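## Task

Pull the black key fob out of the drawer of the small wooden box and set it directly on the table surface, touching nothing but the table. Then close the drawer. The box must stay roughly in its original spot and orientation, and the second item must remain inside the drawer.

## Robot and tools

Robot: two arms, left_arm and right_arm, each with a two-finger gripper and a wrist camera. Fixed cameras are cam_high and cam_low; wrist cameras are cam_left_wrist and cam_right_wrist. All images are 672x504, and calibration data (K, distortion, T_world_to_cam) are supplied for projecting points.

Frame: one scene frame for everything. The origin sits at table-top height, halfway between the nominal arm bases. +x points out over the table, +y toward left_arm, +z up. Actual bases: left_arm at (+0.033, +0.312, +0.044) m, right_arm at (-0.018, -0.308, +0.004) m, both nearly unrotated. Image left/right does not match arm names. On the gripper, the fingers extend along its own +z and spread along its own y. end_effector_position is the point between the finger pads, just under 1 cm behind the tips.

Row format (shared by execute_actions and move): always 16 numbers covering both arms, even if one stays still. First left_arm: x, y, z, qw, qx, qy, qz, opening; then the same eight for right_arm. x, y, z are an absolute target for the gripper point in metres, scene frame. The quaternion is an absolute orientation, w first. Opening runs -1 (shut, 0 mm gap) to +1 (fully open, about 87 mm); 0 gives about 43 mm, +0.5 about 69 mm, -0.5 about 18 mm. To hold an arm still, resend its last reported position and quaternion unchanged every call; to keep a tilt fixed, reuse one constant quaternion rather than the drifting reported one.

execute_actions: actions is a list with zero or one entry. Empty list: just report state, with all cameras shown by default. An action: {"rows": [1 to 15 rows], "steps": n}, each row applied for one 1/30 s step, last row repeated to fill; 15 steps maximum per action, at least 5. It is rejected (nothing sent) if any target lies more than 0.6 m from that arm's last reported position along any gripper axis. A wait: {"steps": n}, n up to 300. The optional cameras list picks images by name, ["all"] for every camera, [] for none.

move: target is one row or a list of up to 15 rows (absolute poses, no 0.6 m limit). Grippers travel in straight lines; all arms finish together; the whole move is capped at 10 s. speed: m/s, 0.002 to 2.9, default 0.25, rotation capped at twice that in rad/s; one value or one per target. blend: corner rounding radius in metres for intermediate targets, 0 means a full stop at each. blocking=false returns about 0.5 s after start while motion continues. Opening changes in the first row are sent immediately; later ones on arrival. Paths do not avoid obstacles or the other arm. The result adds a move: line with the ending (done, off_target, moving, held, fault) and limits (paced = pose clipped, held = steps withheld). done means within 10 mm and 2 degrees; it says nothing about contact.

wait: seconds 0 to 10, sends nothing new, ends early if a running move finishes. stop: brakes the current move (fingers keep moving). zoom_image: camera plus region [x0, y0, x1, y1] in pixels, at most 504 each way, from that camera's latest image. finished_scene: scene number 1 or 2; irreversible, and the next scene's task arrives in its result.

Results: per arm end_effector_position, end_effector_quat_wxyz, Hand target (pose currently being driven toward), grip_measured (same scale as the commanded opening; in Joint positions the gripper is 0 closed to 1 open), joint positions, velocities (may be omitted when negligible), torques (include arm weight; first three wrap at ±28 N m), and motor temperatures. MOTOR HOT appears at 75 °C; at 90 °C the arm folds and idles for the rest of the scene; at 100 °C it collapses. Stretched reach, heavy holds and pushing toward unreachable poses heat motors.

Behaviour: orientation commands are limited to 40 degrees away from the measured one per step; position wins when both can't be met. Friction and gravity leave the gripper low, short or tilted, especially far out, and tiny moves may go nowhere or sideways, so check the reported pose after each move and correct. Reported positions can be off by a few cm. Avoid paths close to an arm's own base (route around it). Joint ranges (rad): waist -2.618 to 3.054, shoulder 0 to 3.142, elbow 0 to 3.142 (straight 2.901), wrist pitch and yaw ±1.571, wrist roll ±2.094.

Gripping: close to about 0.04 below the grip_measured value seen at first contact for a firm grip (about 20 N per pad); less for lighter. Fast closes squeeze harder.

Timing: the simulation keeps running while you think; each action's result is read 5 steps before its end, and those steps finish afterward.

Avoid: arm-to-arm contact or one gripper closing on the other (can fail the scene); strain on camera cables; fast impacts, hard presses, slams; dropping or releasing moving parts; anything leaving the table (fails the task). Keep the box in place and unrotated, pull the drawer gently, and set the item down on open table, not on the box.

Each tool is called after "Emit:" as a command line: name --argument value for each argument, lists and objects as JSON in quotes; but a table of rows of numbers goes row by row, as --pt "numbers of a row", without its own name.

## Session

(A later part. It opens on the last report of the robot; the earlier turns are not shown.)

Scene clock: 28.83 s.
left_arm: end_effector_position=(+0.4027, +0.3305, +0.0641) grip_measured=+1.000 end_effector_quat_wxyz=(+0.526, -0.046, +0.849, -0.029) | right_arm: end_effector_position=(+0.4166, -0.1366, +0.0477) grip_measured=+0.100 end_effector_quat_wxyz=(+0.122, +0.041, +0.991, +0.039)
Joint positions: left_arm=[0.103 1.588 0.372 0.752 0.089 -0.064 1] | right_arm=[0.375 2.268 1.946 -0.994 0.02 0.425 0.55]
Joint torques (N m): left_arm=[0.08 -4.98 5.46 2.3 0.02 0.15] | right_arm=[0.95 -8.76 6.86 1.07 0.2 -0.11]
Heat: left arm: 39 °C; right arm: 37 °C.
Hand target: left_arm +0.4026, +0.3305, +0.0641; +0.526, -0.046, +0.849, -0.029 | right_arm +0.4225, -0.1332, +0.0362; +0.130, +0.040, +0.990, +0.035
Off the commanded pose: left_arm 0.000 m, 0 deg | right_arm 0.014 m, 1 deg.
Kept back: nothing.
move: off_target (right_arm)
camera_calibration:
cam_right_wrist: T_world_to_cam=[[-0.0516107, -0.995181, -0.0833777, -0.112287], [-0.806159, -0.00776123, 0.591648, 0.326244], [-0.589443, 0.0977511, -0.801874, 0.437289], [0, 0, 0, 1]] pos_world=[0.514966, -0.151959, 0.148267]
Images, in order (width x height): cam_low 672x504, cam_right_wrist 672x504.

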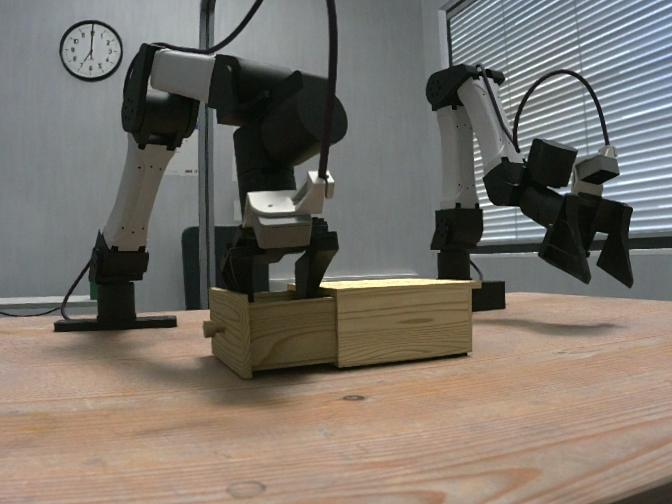

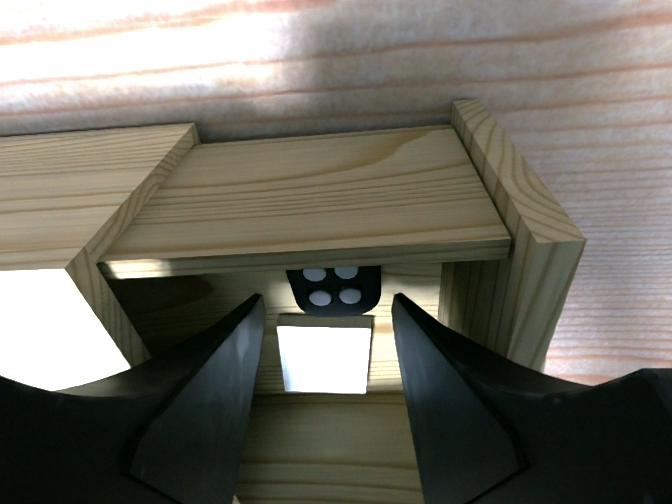

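Emit:
move --target '[0.4027,0.3305,0.0641,0.526,-0.046,0.849,-0.029,1,0.425,-0.133,0.018,0.13,0.04,0.990,0.04,0.1]' --speed 0.06 --cameras '["cam_low","cam_right_wrist"]'

Scene clock: 29.77 s.
left_arm: end_effector_position=(+0.4027, +0.3305, +0.0641) grip_measured=+1.000 end_effector_quat_wxyz=(+0.526, -0.046, +0.849, -0.029) | right_arm: end_effector_position=(+0.4169, -0.1373, +0.0429) grip_measured=+0.098 end_effector_quat_wxyz=(+0.123, +0.040, +0.991, +0.039)
Joint positions: left_arm=[0.103 1.588 0.372 0.752 0.089 -0.064 1] | right_arm=[0.374 2.268 1.926 -0.972 0.02 0.422 0.549]
Joint torques (N m): left_arm=[0.06 -4.97 5.42 2.3 0.02 0.15] | right_arm=[0.64 -7.76 3.9 1.48 0.07 -0.1]
Heat: left arm: 39 °C; right arm: 37 °C.
Hand target: left_arm +0.4026, +0.3305, +0.0641; +0.526, -0.046, +0.849, -0.029 | right_arm +0.4233, -0.1336, +0.0189; +0.129, +0.040, +0.990, +0.040
Off the commanded pose: left_arm 0.000 m, 0 deg | right_arm 0.026 m, 1 deg.
Kept back: nothing.
move: off_target (right_arm)
camera_calibration:
cam_right_wrist: T_world_to_cam=[[-0.0496101, -0.995255, -0.0837019, -0.114165], [-0.807507, -0.00934992, 0.589784, 0.329768], [-0.587768, 0.0968491, -0.803212, 0.432896], [0, 0, 0, 1]] pos_world=[0.515068, -0.152465, 0.143659]
Images, in order (width x height): cam_low 672x504, cam_right_wrist 672x504.

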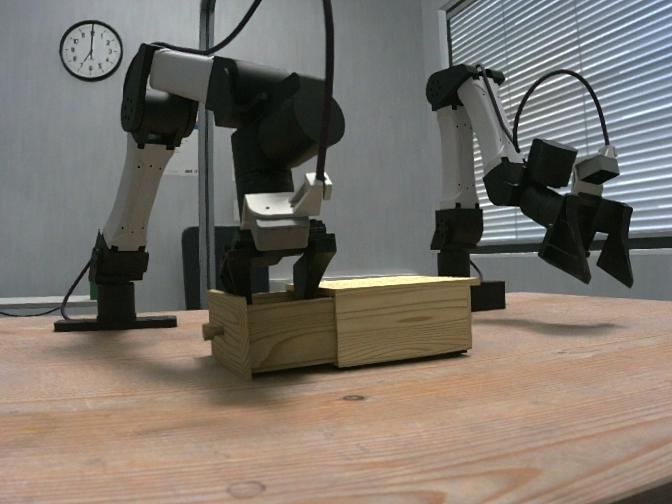

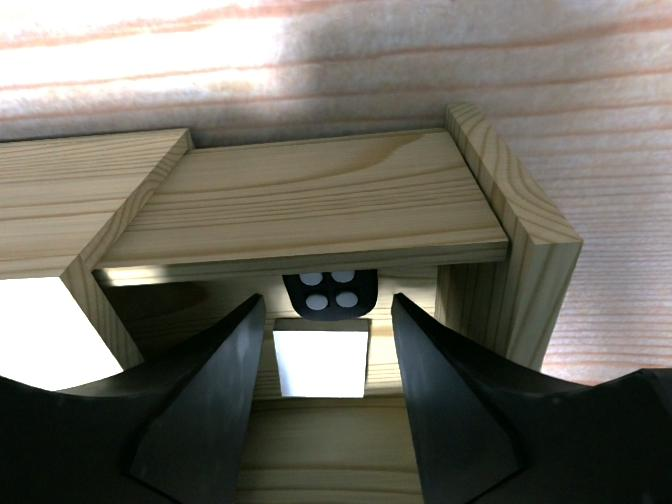

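Emit:
move --pt "0.38 0.12 0.16 0.1736 0 0.985 0 -1 0.42 -0.133 0.095 0.13 0.035 0.99 0.03 0.1" --pt "0.39 0.03 0.11 0.1736 0 0.985 0 -1 0.405 -0.145 0.095 0.15 0.035 0.988 0.0 -1" --blend '[0.03,0]' --speed 0.35 --cameras '["all"]'

Scene clock: 33.80 s.
left_arm: end_effector_position=(+0.3840, +0.0279, +0.1061) grip_measured=-0.993 end_effector_quat_wxyz=(+0.166, +0.008, +0.986, -0.005) | right_arm: end_effector_position=(+0.3999, -0.1483, +0.0731) grip_measured=-0.973 end_effector_quat_wxyz=(+0.117, +0.033, +0.993, -0.008)
Joint positions: left_arm=[-0.7 2.156 1.834 -0.983 -0.203 -0.661 0.004] | right_arm=[0.397 2.224 1.98 -1.118 0.106 0.422 0.013]
Joint torques (N m): left_arm=[0.47 -10.65 8.8 1.01 -0.31 0.07] | right_arm=[0.8 -14.26 7.15 0.74 0.2 -0.04]
Heat: left arm: 40 °C; right arm: 38 °C.
Hand target: left_arm +0.3900, +0.0300, +0.1100; +0.174, +0.000, +0.985, +0.000 | right_arm +0.4045, -0.1452, +0.0948; +0.149, +0.035, +0.988, +0.000
Off the commanded pose: left_arm 0.007 m, 1 deg | right_arm 0.023 m, 4 deg.
Kept back: nothing.
move: off_target (right_arm); target 2's new opening was sent with right_arm's hand 0.023 m and 4 deg from that target
camera_calibration:
cam_left_wrist: T_world_to_cam=[[-0.015838, -0.999864, -0.00462774, 0.0325855], [-0.869527, 0.0114882, 0.493753, 0.305929], [-0.493632, 0.011844, -0.86959, 0.426142], [0, 0, 0, 1]] pos_world=[0.476887, 0.0240193, 0.219667]
cam_right_wrist: T_world_to_cam=[[-0.0460757, -0.998863, 0.012218, -0.132427], [-0.798124, 0.0441657, 0.600872, 0.301458], [-0.600729, 0.0179341, -0.799252, 0.441504], [0, 0, 0, 1]] pos_world=[0.499723, -0.153509, 0.173354]

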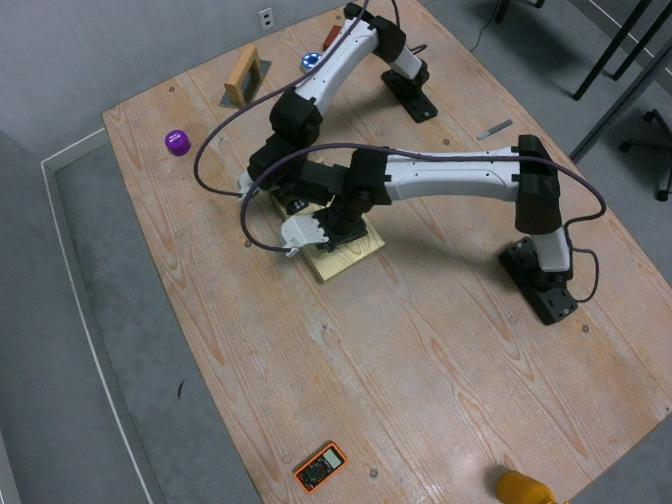

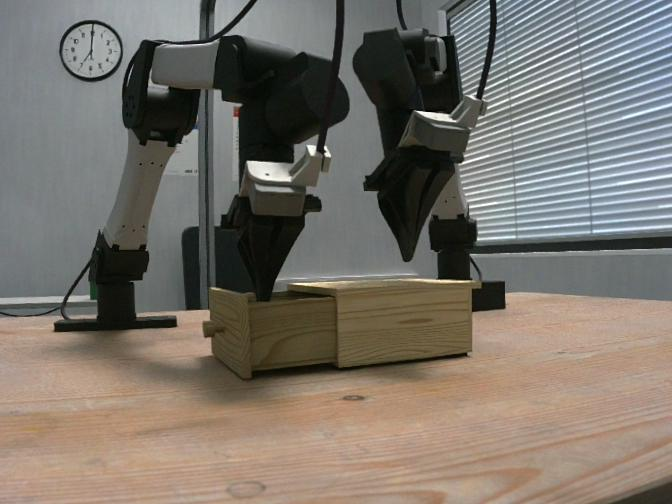

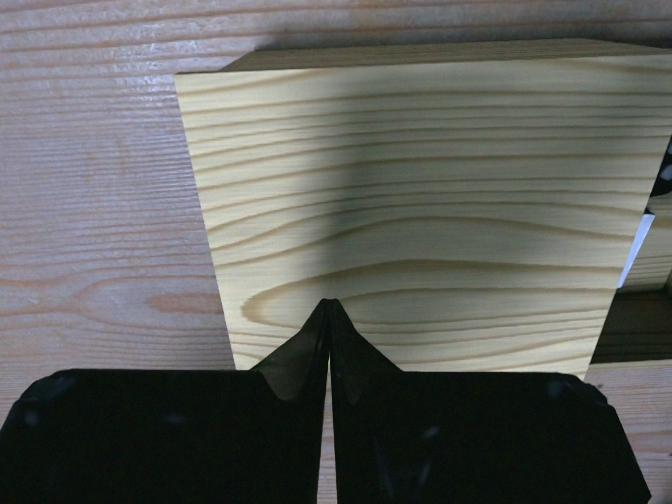

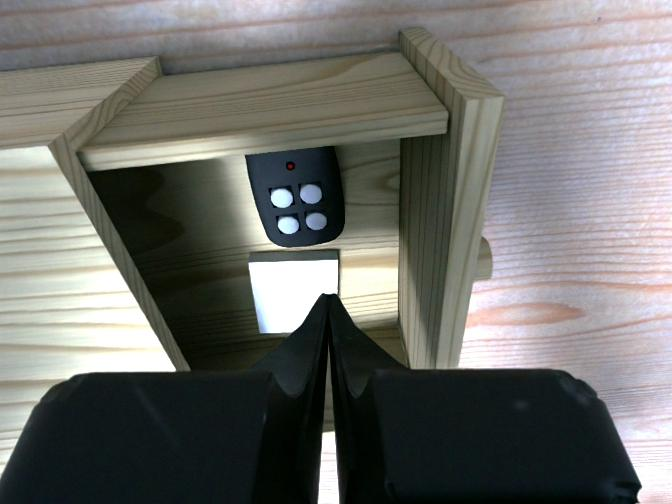

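Emit:
move --pt "0.395 0.032 0.05 0.1736 0 0.985 0 -1 0.408 -0.152 0.055 0.15 0.035 0.988 0.0 -1" --pt "0.395 0.036 0.05 0.1736 0 0.985 0 -1 0.408 -0.195 0.052 0.15 0.035 0.988 0.0 -1" --speed '[0.08,0.08]' --cameras '["cam_high","cam_low","cam_right_wrist"]'

Scene clock: 36.27 s.
left_arm: end_effector_position=(+0.3962, +0.0236, +0.0814) grip_measured=-0.993 end_effector_quat_wxyz=(+0.191, +0.001, +0.981, -0.025) | right_arm: end_effector_position=(+0.4006, -0.1626, +0.0373) grip_measured=-0.973 end_effector_quat_wxyz=(+0.125, +0.031, +0.991, +0.032)
Joint positions: left_arm=[-0.69 2.154 1.72 -0.804 -0.204 -0.657 0.004] | right_arm=[0.339 2.171 1.747 -0.889 0.023 0.369 0.013]
Joint torques (N m): left_arm=[1.25 -7.62 3.38 1.58 -0.25 0.21] | right_arm=[-4.14 -13.37 6.12 0.62 0.72 -0.65]
Heat: left arm: 40 °C; right arm: 39 °C.
Hand target: left_arm +0.3935, +0.0367, +0.0514; +0.173, +0.000, +0.985, +0.000 | right_arm +0.4070, -0.1941, +0.0515; +0.147, +0.036, +0.988, -0.001
Off the commanded pose: left_arm 0.034 m, 4 deg | right_arm 0.036 m, 5 deg.
Kept back: nothing.
move: off_target (left_arm, right_arm)
camera_calibration:
cam_right_wrist: T_world_to_cam=[[-0.0337515, -0.997167, -0.0672228, -0.147909], [-0.809921, -0.0121186, 0.586414, 0.320269], [-0.585567, 0.0742375, -0.807217, 0.416947], [0, 0, 0, 1]] pos_world=[0.498551, -0.174561, 0.138813]
Images, in order (width x height): cam_high 672x504, cam_low 672x504, cam_right_wrist 672x504.

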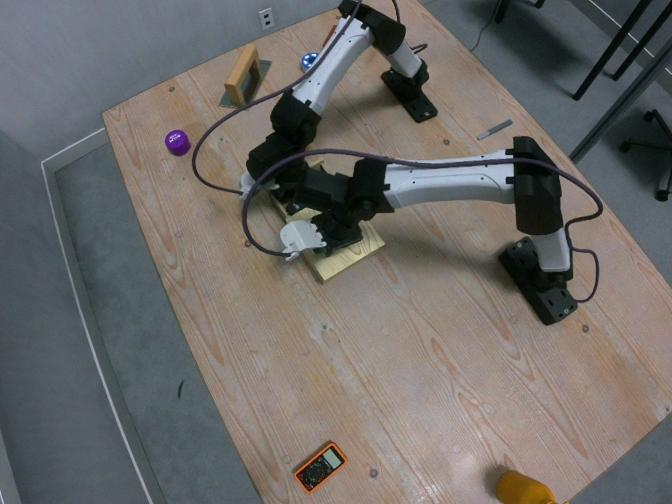

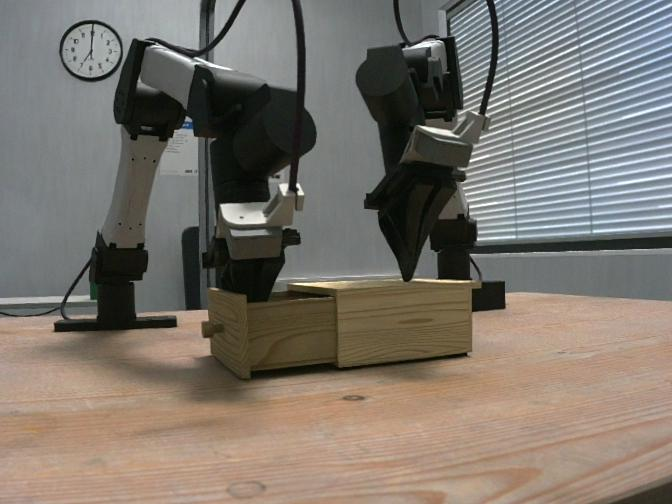

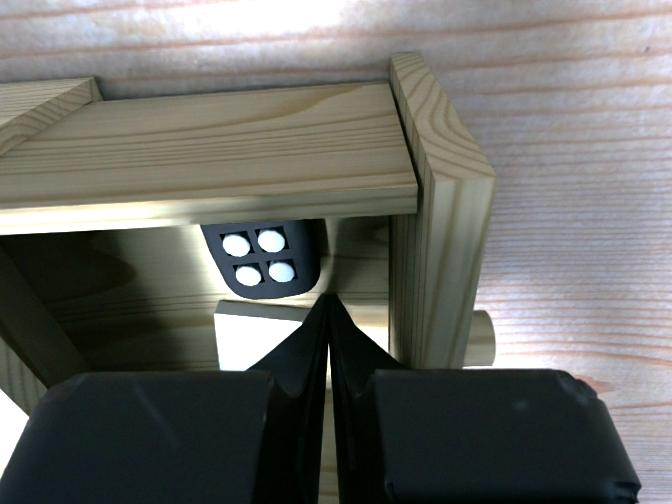

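Emit:
move --pt "0.39 0.05 0.12 0.1736 0 0.985 0 -1 0.406 -0.158 0.06 0.12 0.03 0.988 -0.087 -1" --pt "0.38 0.14 0.14 0.1736 0 0.985 0 -1 0.406 -0.164 0.02 0.12 0.03 0.988 -0.087 -1" --speed '[0.2,0.15]' --cameras '["cam_low","cam_right_wrist"]'

Scene clock: 38.93 s.
left_arm: end_effector_position=(+0.3808, +0.1421, +0.1337) grip_measured=-0.993 end_effector_quat_wxyz=(+0.165, -0.004, +0.986, +0.013) | right_arm: end_effector_position=(+0.4006, -0.1606, +0.0327) grip_measured=-0.973 end_effector_quat_wxyz=(+0.119, +0.026, +0.989, -0.082)
Joint positions: left_arm=[-0.483 1.884 1.546 -0.949 -0.177 -0.47 0.003] | right_arm=[0.426 2.284 1.914 -1.048 0.247 0.43 0.013]
Joint torques (N m): left_arm=[0.01 -11.12 5.87 1.33 0.02 0.24] | right_arm=[-0.68 -8.42 6.6 0.74 0.26 -0.14]
Heat: left arm: 41 °C; right arm: 39 °C.
Hand target: left_arm +0.3800, +0.1400, +0.1400; +0.173, +0.000, +0.985, +0.000 | right_arm +0.4056, -0.1642, +0.0203; +0.120, +0.030, +0.988, -0.087
Off the commanded pose: left_arm 0.007 m, 2 deg | right_arm 0.014 m, 1 deg.
Kept back: nothing.
move: off_target (right_arm)
camera_calibration:
cam_right_wrist: T_world_to_cam=[[-0.0508072, -0.985841, 0.1598, -0.144998], [-0.797684, 0.136335, 0.587463, 0.341899], [-0.600931, -0.0976222, -0.793317, 0.391176], [0, 0, 0, 1]] pos_world=[0.50043, -0.151371, 0.132644]
Images, in order (width x height): cam_low 672x504, cam_right_wrist 672x504.

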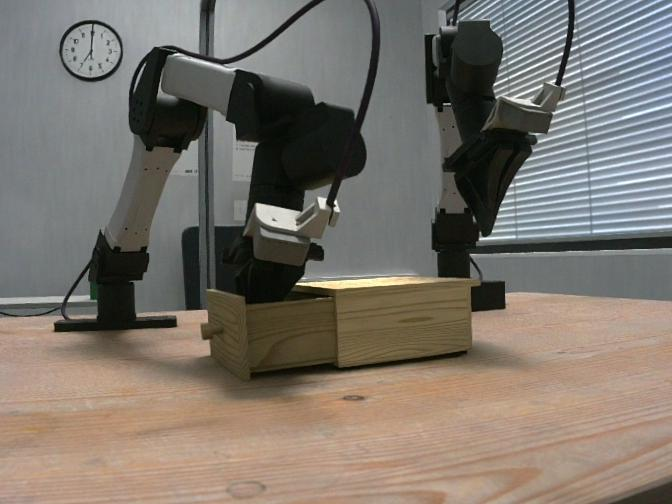

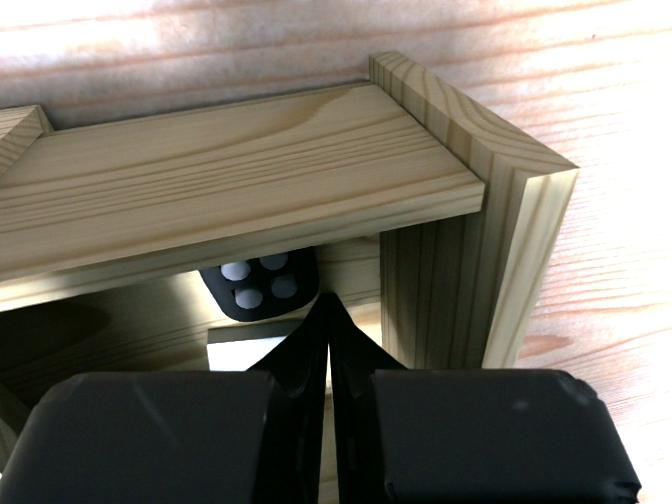

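Emit:
move --pt "0.38 0.14 0.14 0.1736 0 0.985 0 -1 0.408 -0.125 0.016 0.12 0.03 0.988 -0.087 -1" --pt "0.38 0.14 0.14 0.1736 0 0.985 0 -1 0.402 -0.135 0.09 0.12 0.03 0.988 -0.04 -1" --speed '[0.1,0.25]' --cameras '["cam_low","cam_right_wrist"]'

Scene clock: 40.97 s.
left_arm: end_effector_position=(+0.3808, +0.1418, +0.1337) grip_measured=-0.993 end_effector_quat_wxyz=(+0.165, -0.003, +0.986, +0.012) | right_arm: end_effector_position=(+0.3952, -0.1375, +0.0619) grip_measured=-0.974 end_effector_quat_wxyz=(+0.092, +0.029, +0.994, -0.058)
Joint positions: left_arm=[-0.483 1.884 1.546 -0.949 -0.175 -0.468 0.003] | right_arm=[0.451 2.334 2.121 -1.24 0.185 0.469 0.013]
Joint torques (N m): left_arm=[0.09 -11 5.87 1.33 0.01 0.22] | right_arm=[-0.32 -14.45 10.39 0.32 0.06 -0.22]
Motor temperatures (°C): left_arm=[26 42 40 36 25 28 24] | right_arm=[25 40 34 32 28 29 29]
Heat: left arm: 42 °C; right arm: 40 °C.
Hand target: left_arm +0.3800, +0.1400, +0.1400; +0.173, +0.000, +0.985, +0.000 | right_arm +0.4013, -0.1354, +0.0896; +0.121, +0.030, +0.991, -0.040
Off the commanded pose: left_arm 0.007 m, 2 deg | right_arm 0.029 m, 4 deg.
Kept back: nothing.
move: off_target (right_arm)
camera_calibration:
cam_right_wrist: T_world_to_cam=[[-0.0485633, -0.992512, 0.11208, -0.126022], [-0.765652, 0.109051, 0.633944, 0.298022], [-0.64142, -0.0550277, -0.765214, 0.433483], [0, 0, 0, 1]] pos_world=[0.500106, -0.133724, 0.156902]
Images, in order (width x height): cam_low 672x504, cam_right_wrist 672x504.

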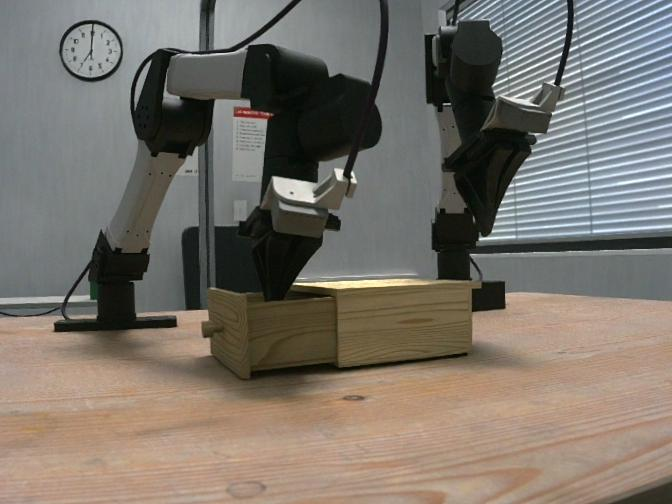

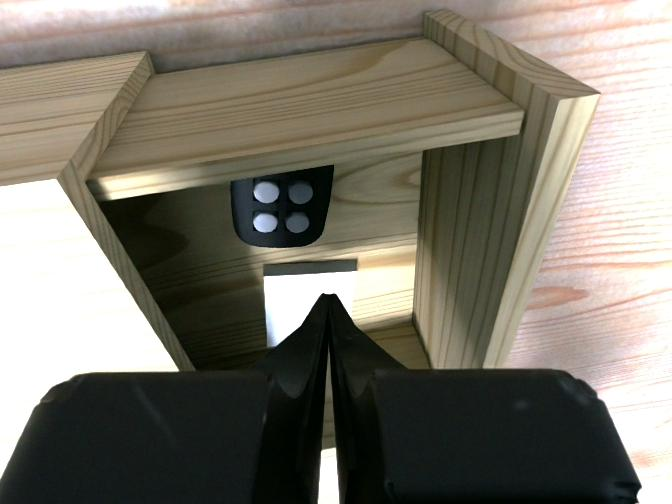

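Emit:
move --pt "0.38 0.14 0.14 0.1736 0 0.985 0 -1 0.41 -0.098 0.10 0.119 0.02 0.968 0.214 -1" --pt "0.38 0.14 0.14 0.1736 0 0.985 0 -1 0.413 -0.080 0.038 0.119 0.02 0.963 0.24 -1" --pt "0.38 0.14 0.14 0.1736 0 0.985 0 -1 0.413 -0.080 0.015 0.119 0.02 0.963 0.24 -1" --pt "0.38 0.14 0.14 0.1736 0 0.985 0 -1 0.414 -0.118 0.018 0.119 0.02 0.963 0.24 -1" --pt "0.38 0.14 0.14 0.1736 0 0.985 0 -1 0.42 -0.133 0.10 0.12 -0.02 0.992 0.03 -1" --pt "0.38 0.14 0.14 0.1736 0 0.985 0 -1 0.42 -0.133 0.10 0.12 -0.02 0.992 0.03 0.02" --speed '[0.25,0.15,0.1,0.08,0.2,0.2]' --blend '[0.015,0.005,0,0,0,0]' --cameras '["cam_low","cam_right_wrist"]'

Scene clock: 49.67 s.
left_arm: end_effector_position=(+0.3808, +0.1418, +0.1337) grip_measured=-0.993 end_effector_quat_wxyz=(+0.165, -0.003, +0.986, +0.012) | right_arm: end_effector_position=(+0.4156, -0.1347, +0.1017) grip_measured=+0.020 end_effector_quat_wxyz=(+0.117, -0.014, +0.992, +0.035)
Joint positions: left_arm=[-0.483 1.884 1.546 -0.949 -0.175 -0.468 0.003] | right_arm=[0.385 2.298 2.214 -1.241 0.012 0.325 0.51]
Joint torques (N m): left_arm=[0.1 -11.06 5.82 1.33 0.02 0.23] | right_arm=[0.61 -8.79 10.95 0.57 0.14 -0.25]
Heat: left arm: 45 °C; right arm: 42 °C.
Hand target: left_arm +0.3800, +0.1400, +0.1400; +0.173, +0.000, +0.985, +0.000 | right_arm +0.4199, -0.1331, +0.1001; +0.121, -0.020, +0.992, +0.030
Off the commanded pose: left_arm 0.007 m, 2 deg | right_arm 0.005 m, 1 deg.
Kept back: nothing.
move: done
camera_calibration:
cam_right_wrist: T_world_to_cam=[[0.0567232, -0.996374, -0.0634089, -0.153043], [-0.798263, -0.0834062, 0.596507, 0.279525], [-0.599633, 0.0167812, -0.8001, 0.473061], [0, 0, 0, 1]] pos_world=[0.515479, -0.137113, 0.202053]
Images, in order (width x height): cam_low 672x504, cam_right_wrist 672x504.

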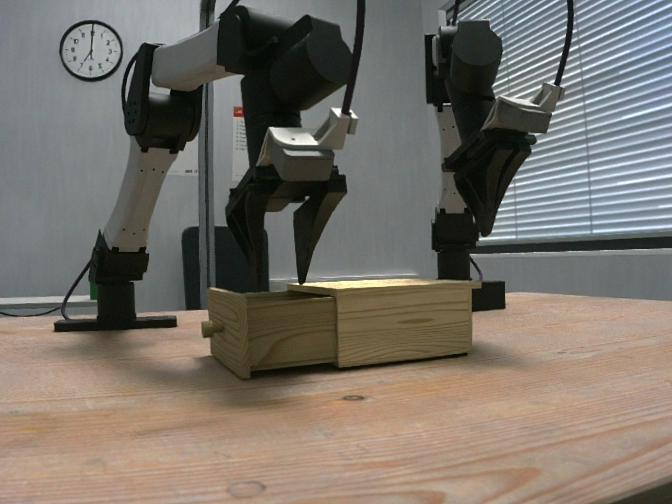

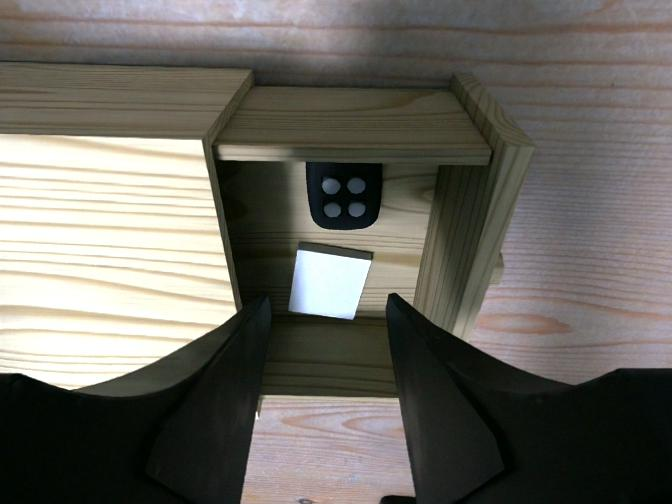

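Emit:
move --pt "0.38 0.14 0.14 0.1736 0 0.985 0 -1 0.422 -0.135 0.085 0.10 -0.018 0.994 0.0 0.02" --pt "0.38 0.14 0.14 0.1736 0 0.985 0 -1 0.425 -0.135 0.045 0.10 -0.018 0.994 0.0 0.02" --pt "0.38 0.14 0.14 0.1736 0 0.985 0 -1 0.427 -0.135 0.022 0.10 -0.018 0.994 0.0 0.02" --speed '[0.15,0.1,0.06]' --cameras '["cam_low","cam_right_wrist"]'

Scene clock: 52.63 s.
left_arm: end_effector_position=(+0.3808, +0.1418, +0.1337) grip_measured=-0.993 end_effector_quat_wxyz=(+0.165, -0.003, +0.986, +0.012) | right_arm: end_effector_position=(+0.4212, -0.1398, +0.0392) grip_measured=+0.019 end_effector_quat_wxyz=(+0.097, -0.017, +0.995, -0.003)
Joint positions: left_arm=[-0.483 1.884 1.546 -0.949 -0.175 -0.468 0.003] | right_arm=[0.393 2.386 2.122 -1.125 0.071 0.322 0.51]
Joint torques (N m): left_arm=[0.1 -11 5.85 1.32 0 0.22] | right_arm=[0.53 -8.84 6.06 1.02 0.04 -0.08]
Heat: left arm: 46 °C; right arm: 42 °C.
Hand target: left_arm +0.3800, +0.1400, +0.1400; +0.173, +0.000, +0.985, +0.000 | right_arm +0.4263, -0.1352, +0.0225; +0.100, -0.018, +0.995, +0.000
Off the commanded pose: left_arm 0.007 m, 2 deg | right_arm 0.019 m, 0 deg.
Kept back: nothing.
move: off_target (right_arm)
camera_calibration:
cam_right_wrist: T_world_to_cam=[[0.0537694, -0.998489, 0.0113246, -0.164442], [-0.774237, -0.0345258, 0.631953, 0.31624], [-0.630608, -0.0427477, -0.774924, 0.430225], [0, 0, 0, 1]] pos_world=[0.52499, -0.134884, 0.135405]
Images, in order (width x height): cam_low 672x504, cam_right_wrist 672x504.

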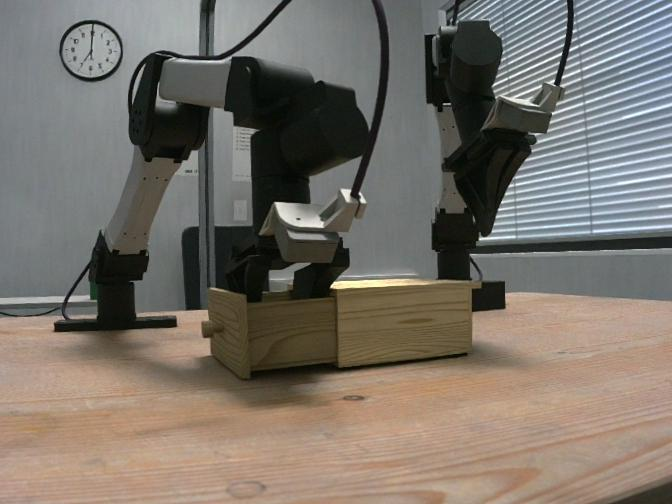

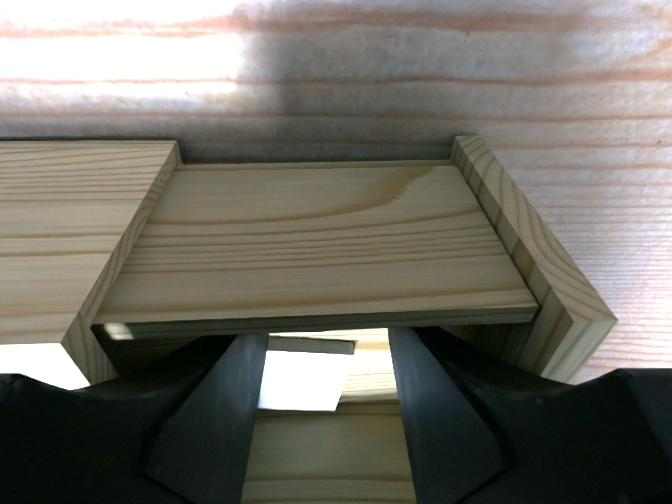

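Emit:
move --pt "0.38 0.14 0.14 0.1736 0 0.985 0 -1 0.427 -0.136 0.022 0.10 -0.018 0.995 0.0 -0.06" --pt "0.38 0.14 0.14 0.1736 0 0.985 0 -1 0.427 -0.136 0.021 0.10 -0.018 0.995 0.0 -0.06" --pt "0.38 0.14 0.14 0.1736 0 0.985 0 -1 0.427 -0.136 0.021 0.10 -0.018 0.995 0.0 -0.25" --speed 0.06 --cameras '["cam_low","cam_right_wrist"]'

Scene clock: 54.83 s.
left_arm: end_effector_position=(+0.3808, +0.1418, +0.1337) grip_measured=-0.993 end_effector_quat_wxyz=(+0.165, -0.003, +0.986, +0.012) | right_arm: end_effector_position=(+0.4233, -0.1390, +0.0366) grip_measured=-0.169 end_effector_quat_wxyz=(+0.101, -0.017, +0.995, -0.001)
Joint positions: left_arm=[-0.483 1.884 1.546 -0.949 -0.175 -0.468 0.003] | right_arm=[0.393 2.386 2.112 -1.106 0.071 0.321 0.416]
Joint torques (N m): left_arm=[0.09 -11.06 5.83 1.33 0.03 0.22] | right_arm=[0.24 -8.77 6.6 0.9 0.01 -0.15]
Motor temperatures (°C): left_arm=[26 47 41 35 25 27 23] | right_arm=[25 42 35 32 28 29 29]
Heat: left arm: 47 °C; right arm: 42 °C.
Hand target: left_arm +0.3800, +0.1400, +0.1400; +0.173, +0.000, +0.985, +0.000 | right_arm +0.4264, -0.1361, +0.0213; +0.100, -0.018, +0.995, +0.000
Off the commanded pose: left_arm 0.007 m, 2 deg | right_arm 0.016 m, 0 deg.
Kept back: nothing.
move: off_target (right_arm); target 3's new opening was sent with right_arm's hand 0.017 m and 0 deg from that target
camera_calibration:
cam_right_wrist: T_world_to_cam=[[0.0549149, -0.998456, 0.00837166, -0.164091], [-0.779528, -0.0376315, 0.625237, 0.321499], [-0.623956, -0.0408608, -0.78039, 0.427241], [0, 0, 0, 1]] pos_world=[0.526208, -0.134281, 0.133776]
Images, in order (width x height): cam_low 672x504, cam_right_wrist 672x504.

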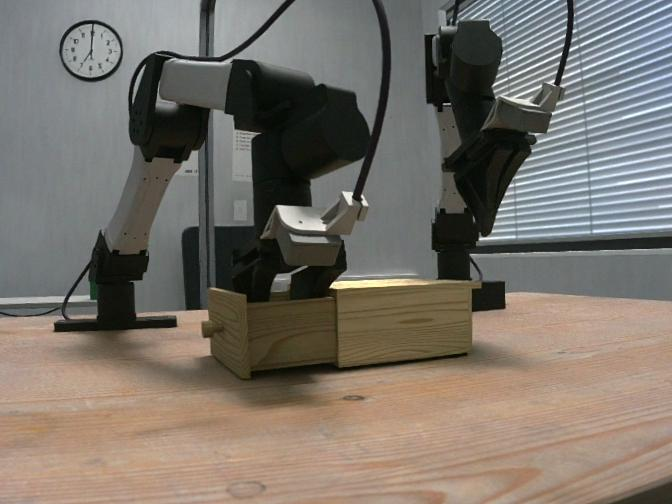

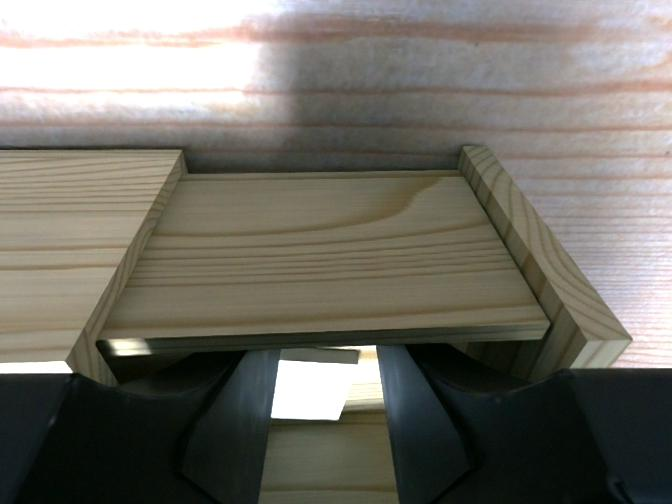

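Emit:
move --pt "0.38 0.14 0.14 0.1736 0 0.985 0 -1 0.425 -0.137 0.09 0.10 -0.018 0.995 0.0 -0.3" --pt "0.38 0.14 0.14 0.1736 0 0.985 0 -1 0.42 -0.137 0.17 0.12 -0.018 0.993 0.0 -0.3" --speed '[0.1,0.2]' --blend '[0.01,0]' --cameras '["all"]'

Scene clock: 56.73 s.
left_arm: end_effector_position=(+0.3808, +0.1418, +0.1337) grip_measured=-0.993 end_effector_quat_wxyz=(+0.165, -0.003, +0.986, +0.012) | right_arm: end_effector_position=(+0.4197, -0.1392, +0.1665) grip_measured=-0.169 end_effector_quat_wxyz=(+0.146, -0.017, +0.989, +0.014)
Joint positions: left_arm=[-0.483 1.884 1.546 -0.949 -0.175 -0.468 0.003] | right_arm=[0.396 2.423 2.708 -1.571 0.072 0.321 0.416]
Joint torques (N m): left_arm=[0.1 -11.03 5.87 1.32 0.01 0.23] | right_arm=[0.94 -10.58 8.55 0.66 0.19 -0.12]
Heat: left arm: 48 °C; right arm: 42 °C.
Hand target: left_arm +0.3800, +0.1400, +0.1400; +0.173, +0.000, +0.985, +0.000 | right_arm +0.4195, -0.1372, +0.1696; +0.151, -0.018, +0.988, +0.012
Off the commanded pose: left_arm 0.007 m, 2 deg | right_arm 0.004 m, 3 deg.
joint sent to its limit (right arm) — joint 4 (wrist pitch), lower limit.
Kept back: nothing.
move: off_target (right_arm)
camera_calibration:
cam_left_wrist: T_world_to_cam=[[0.0110121, -0.999306, -0.035578, 0.14039], [-0.869215, -0.0271552, 0.493688, 0.293632], [-0.494312, 0.0254884, -0.868911, 0.445364], [0, 0, 0, 1]] pos_world=[0.473832, 0.136915, 0.247014]
cam_right_wrist: T_world_to_cam=[[0.0578239, -0.998142, -0.0192265, -0.161811], [-0.831696, -0.0588163, 0.552107, 0.26862], [-0.552211, -0.0159343, -0.833552, 0.508425], [0, 0, 0, 1]] pos_world=[0.513524, -0.13761, 0.272381]

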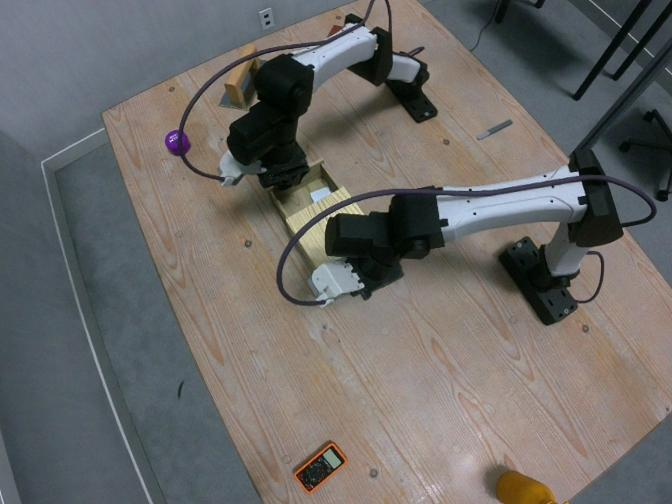

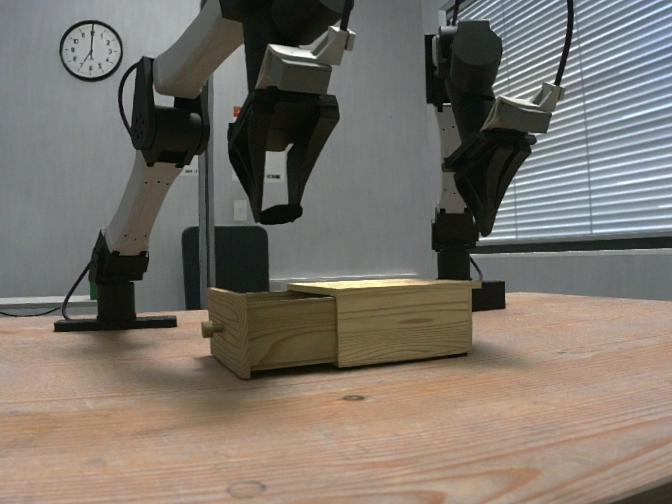

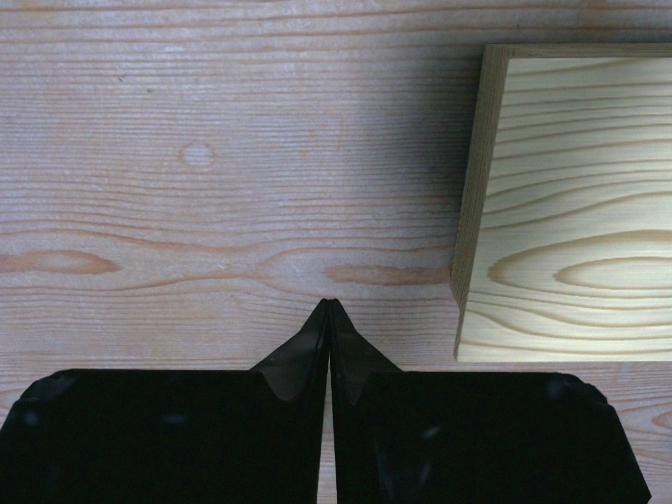

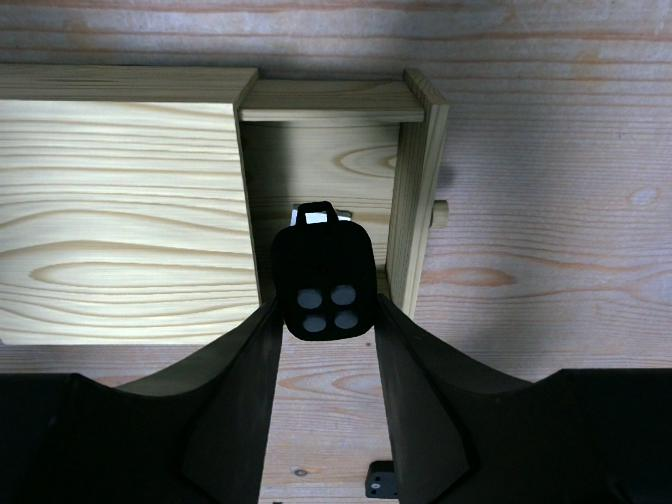

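Emit:
move --pt "0.38 0.14 0.14 0.1736 0 0.985 0 -1 0.39 -0.24 0.15 0.10 -0.018 0.995 0.0 -0.3" --pt "0.38 0.14 0.14 0.1736 0 0.985 0 -1 0.36 -0.335 0.10 0.10 -0.018 0.995 0.0 -0.3" --pt "0.38 0.14 0.14 0.1736 0 0.985 0 -1 0.36 -0.335 0.040 0.10 -0.018 0.995 0.0 -0.3" --speed '[0.3,0.3,0.12]' --blend '[0.03,0.02,0]' --cameras '["cam_high","cam_low","cam_right_wrist"]'

Scene clock: 58.97 s.
left_arm: end_effector_position=(+0.3808, +0.1418, +0.1337) grip_measured=-0.993 end_effector_quat_wxyz=(+0.165, -0.003, +0.986, +0.012) | right_arm: end_effector_position=(+0.3542, -0.3371, +0.0312) grip_measured=-0.169 end_effector_quat_wxyz=(+0.078, -0.012, +0.997, -0.003)
Joint positions: left_arm=[-0.483 1.884 1.546 -0.949 -0.175 -0.468 0.003] | right_arm=[-0.041 2.018 1.492 -0.89 -0.006 -0.095 0.416]
Joint torques (N m): left_arm=[0.12 -11.03 5.86 1.32 0 0.21] | right_arm=[0.34 -10.99 6.53 0.64 -0.14 -0.25]
Heat: left arm: 48 °C; right arm: 43 °C.
Hand target: left_arm +0.3800, +0.1400, +0.1400; +0.173, +0.000, +0.985, +0.000 | right_arm +0.3598, -0.3350, +0.0400; +0.100, -0.018, +0.995, +0.000
Off the commanded pose: left_arm 0.007 m, 2 deg | right_arm 0.011 m, 3 deg.
Kept back: nothing.
move: off_target (right_arm)
camera_calibration:
cam_right_wrist: T_world_to_cam=[[0.043486, -0.999002, 0.0101827, -0.35424], [-0.749023, -0.0258564, 0.662039, 0.255542], [-0.661115, -0.0364165, -0.7494, 0.385416], [0, 0, 0, 1]] pos_world=[0.461616, -0.333244, 0.12326]
Images, in order (width x height): cam_high 672x504, cam_low 672x504, cam_right_wrist 672x504.

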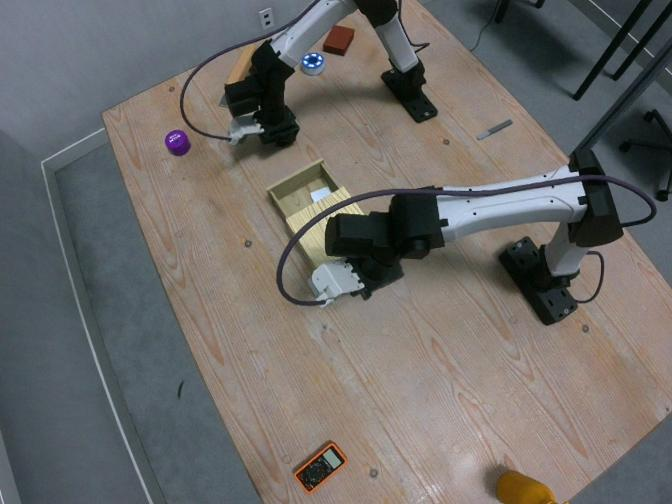

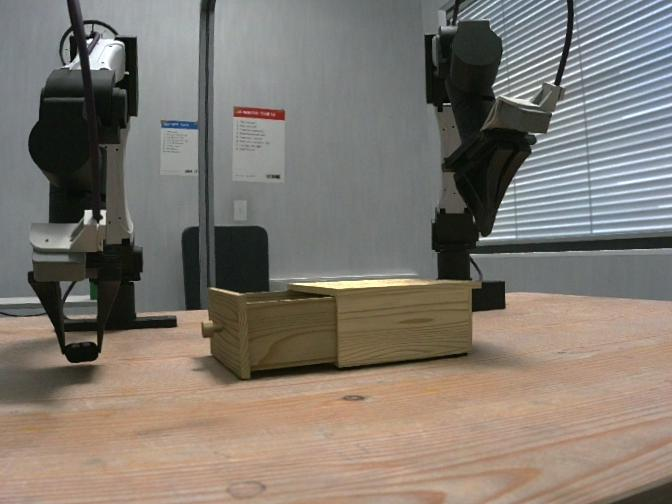

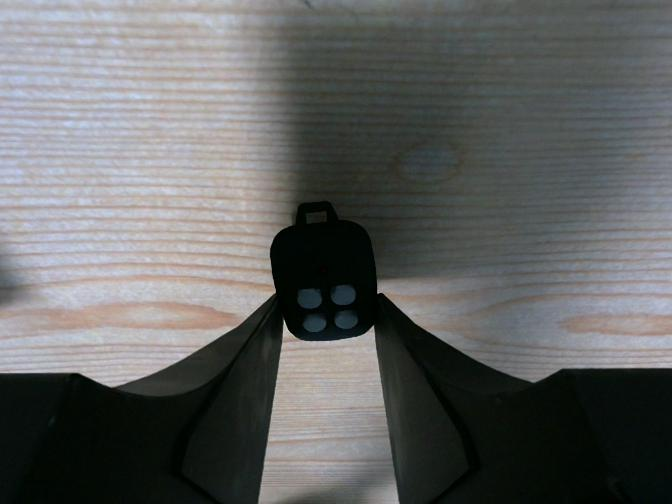

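Emit:
move --target '[0.38,0.14,0.14,0.1736,0,0.985,0,-1,0.365,-0.335,0.028,0.12,-0.018,0.993,0.0,-0.3]' --speed 0.05 --cameras '["cam_low","cam_right_wrist"]'

Emit:
zoom_image --camera "cam_low" --region '[0, 250, 160, 400]'

Scene clock: 59.90 s.
left_arm: end_effector_position=(+0.3808, +0.1418, +0.1337) grip_measured=-0.993 end_effector_quat_wxyz=(+0.165, -0.003, +0.986, +0.012) | right_arm: end_effector_position=(+0.3534, -0.3367, +0.0201) grip_measured=-0.169 end_effector_quat_wxyz=(+0.085, -0.012, +0.996, -0.003)
Joint positions: left_arm=[-0.483 1.884 1.546 -0.949 -0.175 -0.468 0.003] | right_arm=[-0.041 2.014 1.44 -0.827 -0.008 -0.095 0.416]
Joint torques (N m): left_arm=[0.1 -11.02 5.89 1.32 0.02 0.23] | right_arm=[0.27 -11.07 5.97 0.97 -0.12 -0.27]
Heat: left arm: 49 °C; right arm: 43 °C.
Hand target: left_arm +0.3800, +0.1400, +0.1400; +0.173, +0.000, +0.985, +0.000 | right_arm +0.3647, -0.3350, +0.0284; +0.119, -0.018, +0.993, +0.000
Off the commanded pose: left_arm 0.007 m, 2 deg | right_arm 0.014 m, 4 deg.
Kept back: nothing.
move: off_target (right_arm)
camera_calibration:
cam_right_wrist: T_world_to_cam=[[0.0441239, -0.998978, 0.00976592, -0.353892], [-0.758846, -0.0271563, 0.650703, 0.265701], [-0.649773, -0.0361224, -0.759269, 0.372908], [0, 0, 0, 1]] pos_world=[0.459547, -0.332845, 0.113701]
Images, in order (width x height): cam_low 672x504, cam_right_wrist 672x504.

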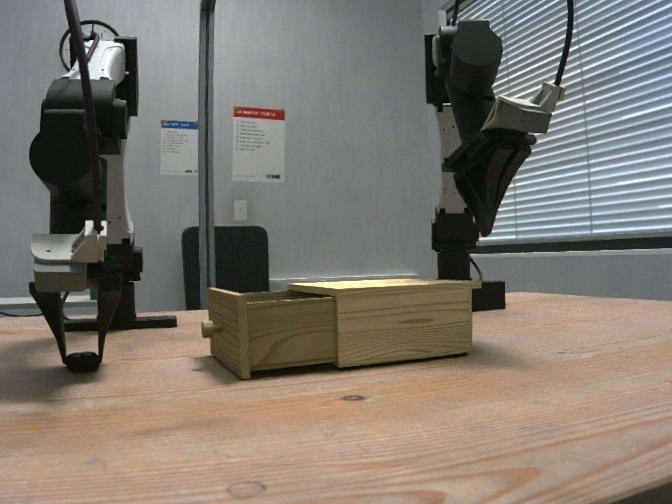

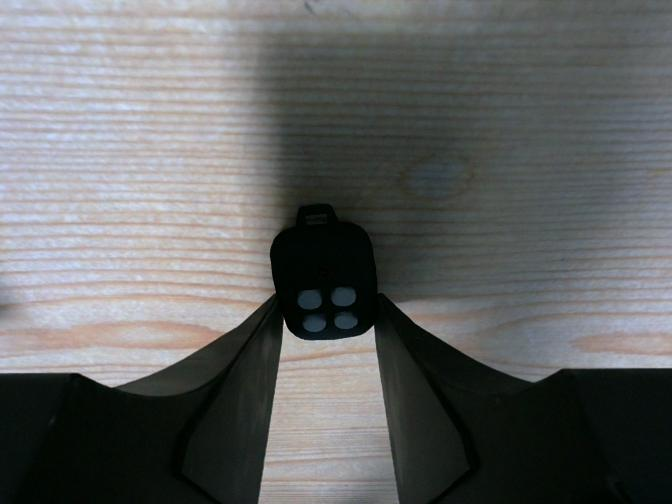

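Scaled by 3.150 from the camera's 672x504 image, which has a finer 960x720 frame.

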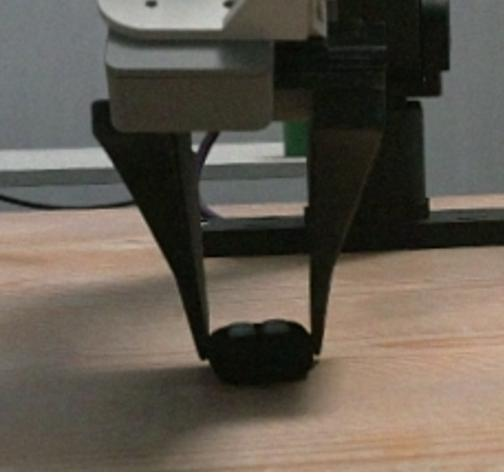

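Emit:
move --target '[0.38,0.14,0.14,0.1736,0,0.985,0,-1,0.365,-0.335,0.019,0.12,-0.018,0.993,0.0,-0.3]' --speed 0.05 --cameras '["cam_low","cam_right_wrist"]'

Emit:
zoom_image --camera "cam_low" --region '[0, 250, 160, 400]'

Scene clock: 60.83 s.
left_arm: end_effector_position=(+0.3808, +0.1418, +0.1337) grip_measured=-0.993 end_effector_quat_wxyz=(+0.165, -0.003, +0.986, +0.012) | right_arm: end_effector_position=(+0.3535, -0.3367, +0.0196) grip_measured=-0.169 end_effector_quat_wxyz=(+0.090, -0.012, +0.996, -0.003)
Joint positions: left_arm=[-0.483 1.884 1.546 -0.949 -0.175 -0.468 0.003] | right_arm=[-0.041 2.007 1.427 -0.812 -0.008 -0.095 0.416]
Joint torques (N m): left_arm=[0.1 -11 5.91 1.32 0.02 0.23] | right_arm=[0.24 -9.51 5.19 1.18 -0.14 -0.25]
Heat: left arm: 49 °C; right arm: 43 °C.
Hand target: left_arm +0.3800, +0.1400, +0.1400; +0.173, +0.000, +0.985, +0.000 | right_arm +0.3648, -0.3350, +0.0196; +0.119, -0.018, +0.993, +0.000
Off the commanded pose: left_arm 0.007 m, 2 deg | right_arm 0.012 m, 4 deg.
Kept back: nothing.
move: off_target (right_arm)
camera_calibration:
cam_right_wrist: T_world_to_cam=[[0.043964, -0.998974, 0.0108916, -0.353818], [-0.765019, -0.0266524, 0.643456, 0.268575], [-0.642505, -0.0366211, -0.765406, 0.370033], [0, 0, 0, 1]] pos_world=[0.458768, -0.332746, 0.114263]
Images, in order (width x height): cam_low 672x504, cam_right_wrist 672x504.

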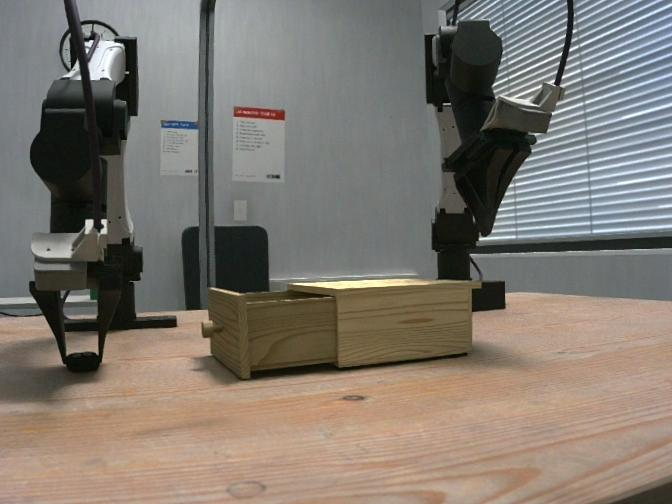

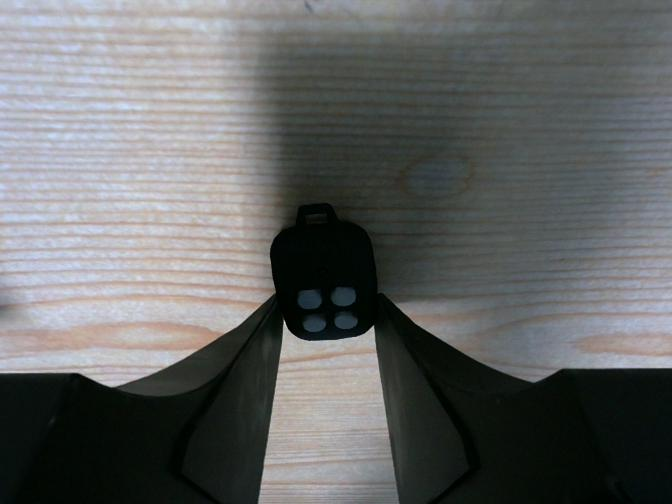

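Scaled by 3.150 from the camera's 672x504 image, which has a finer 960x720 frame.

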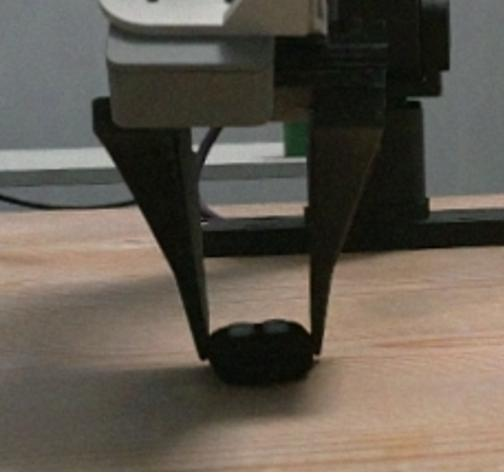

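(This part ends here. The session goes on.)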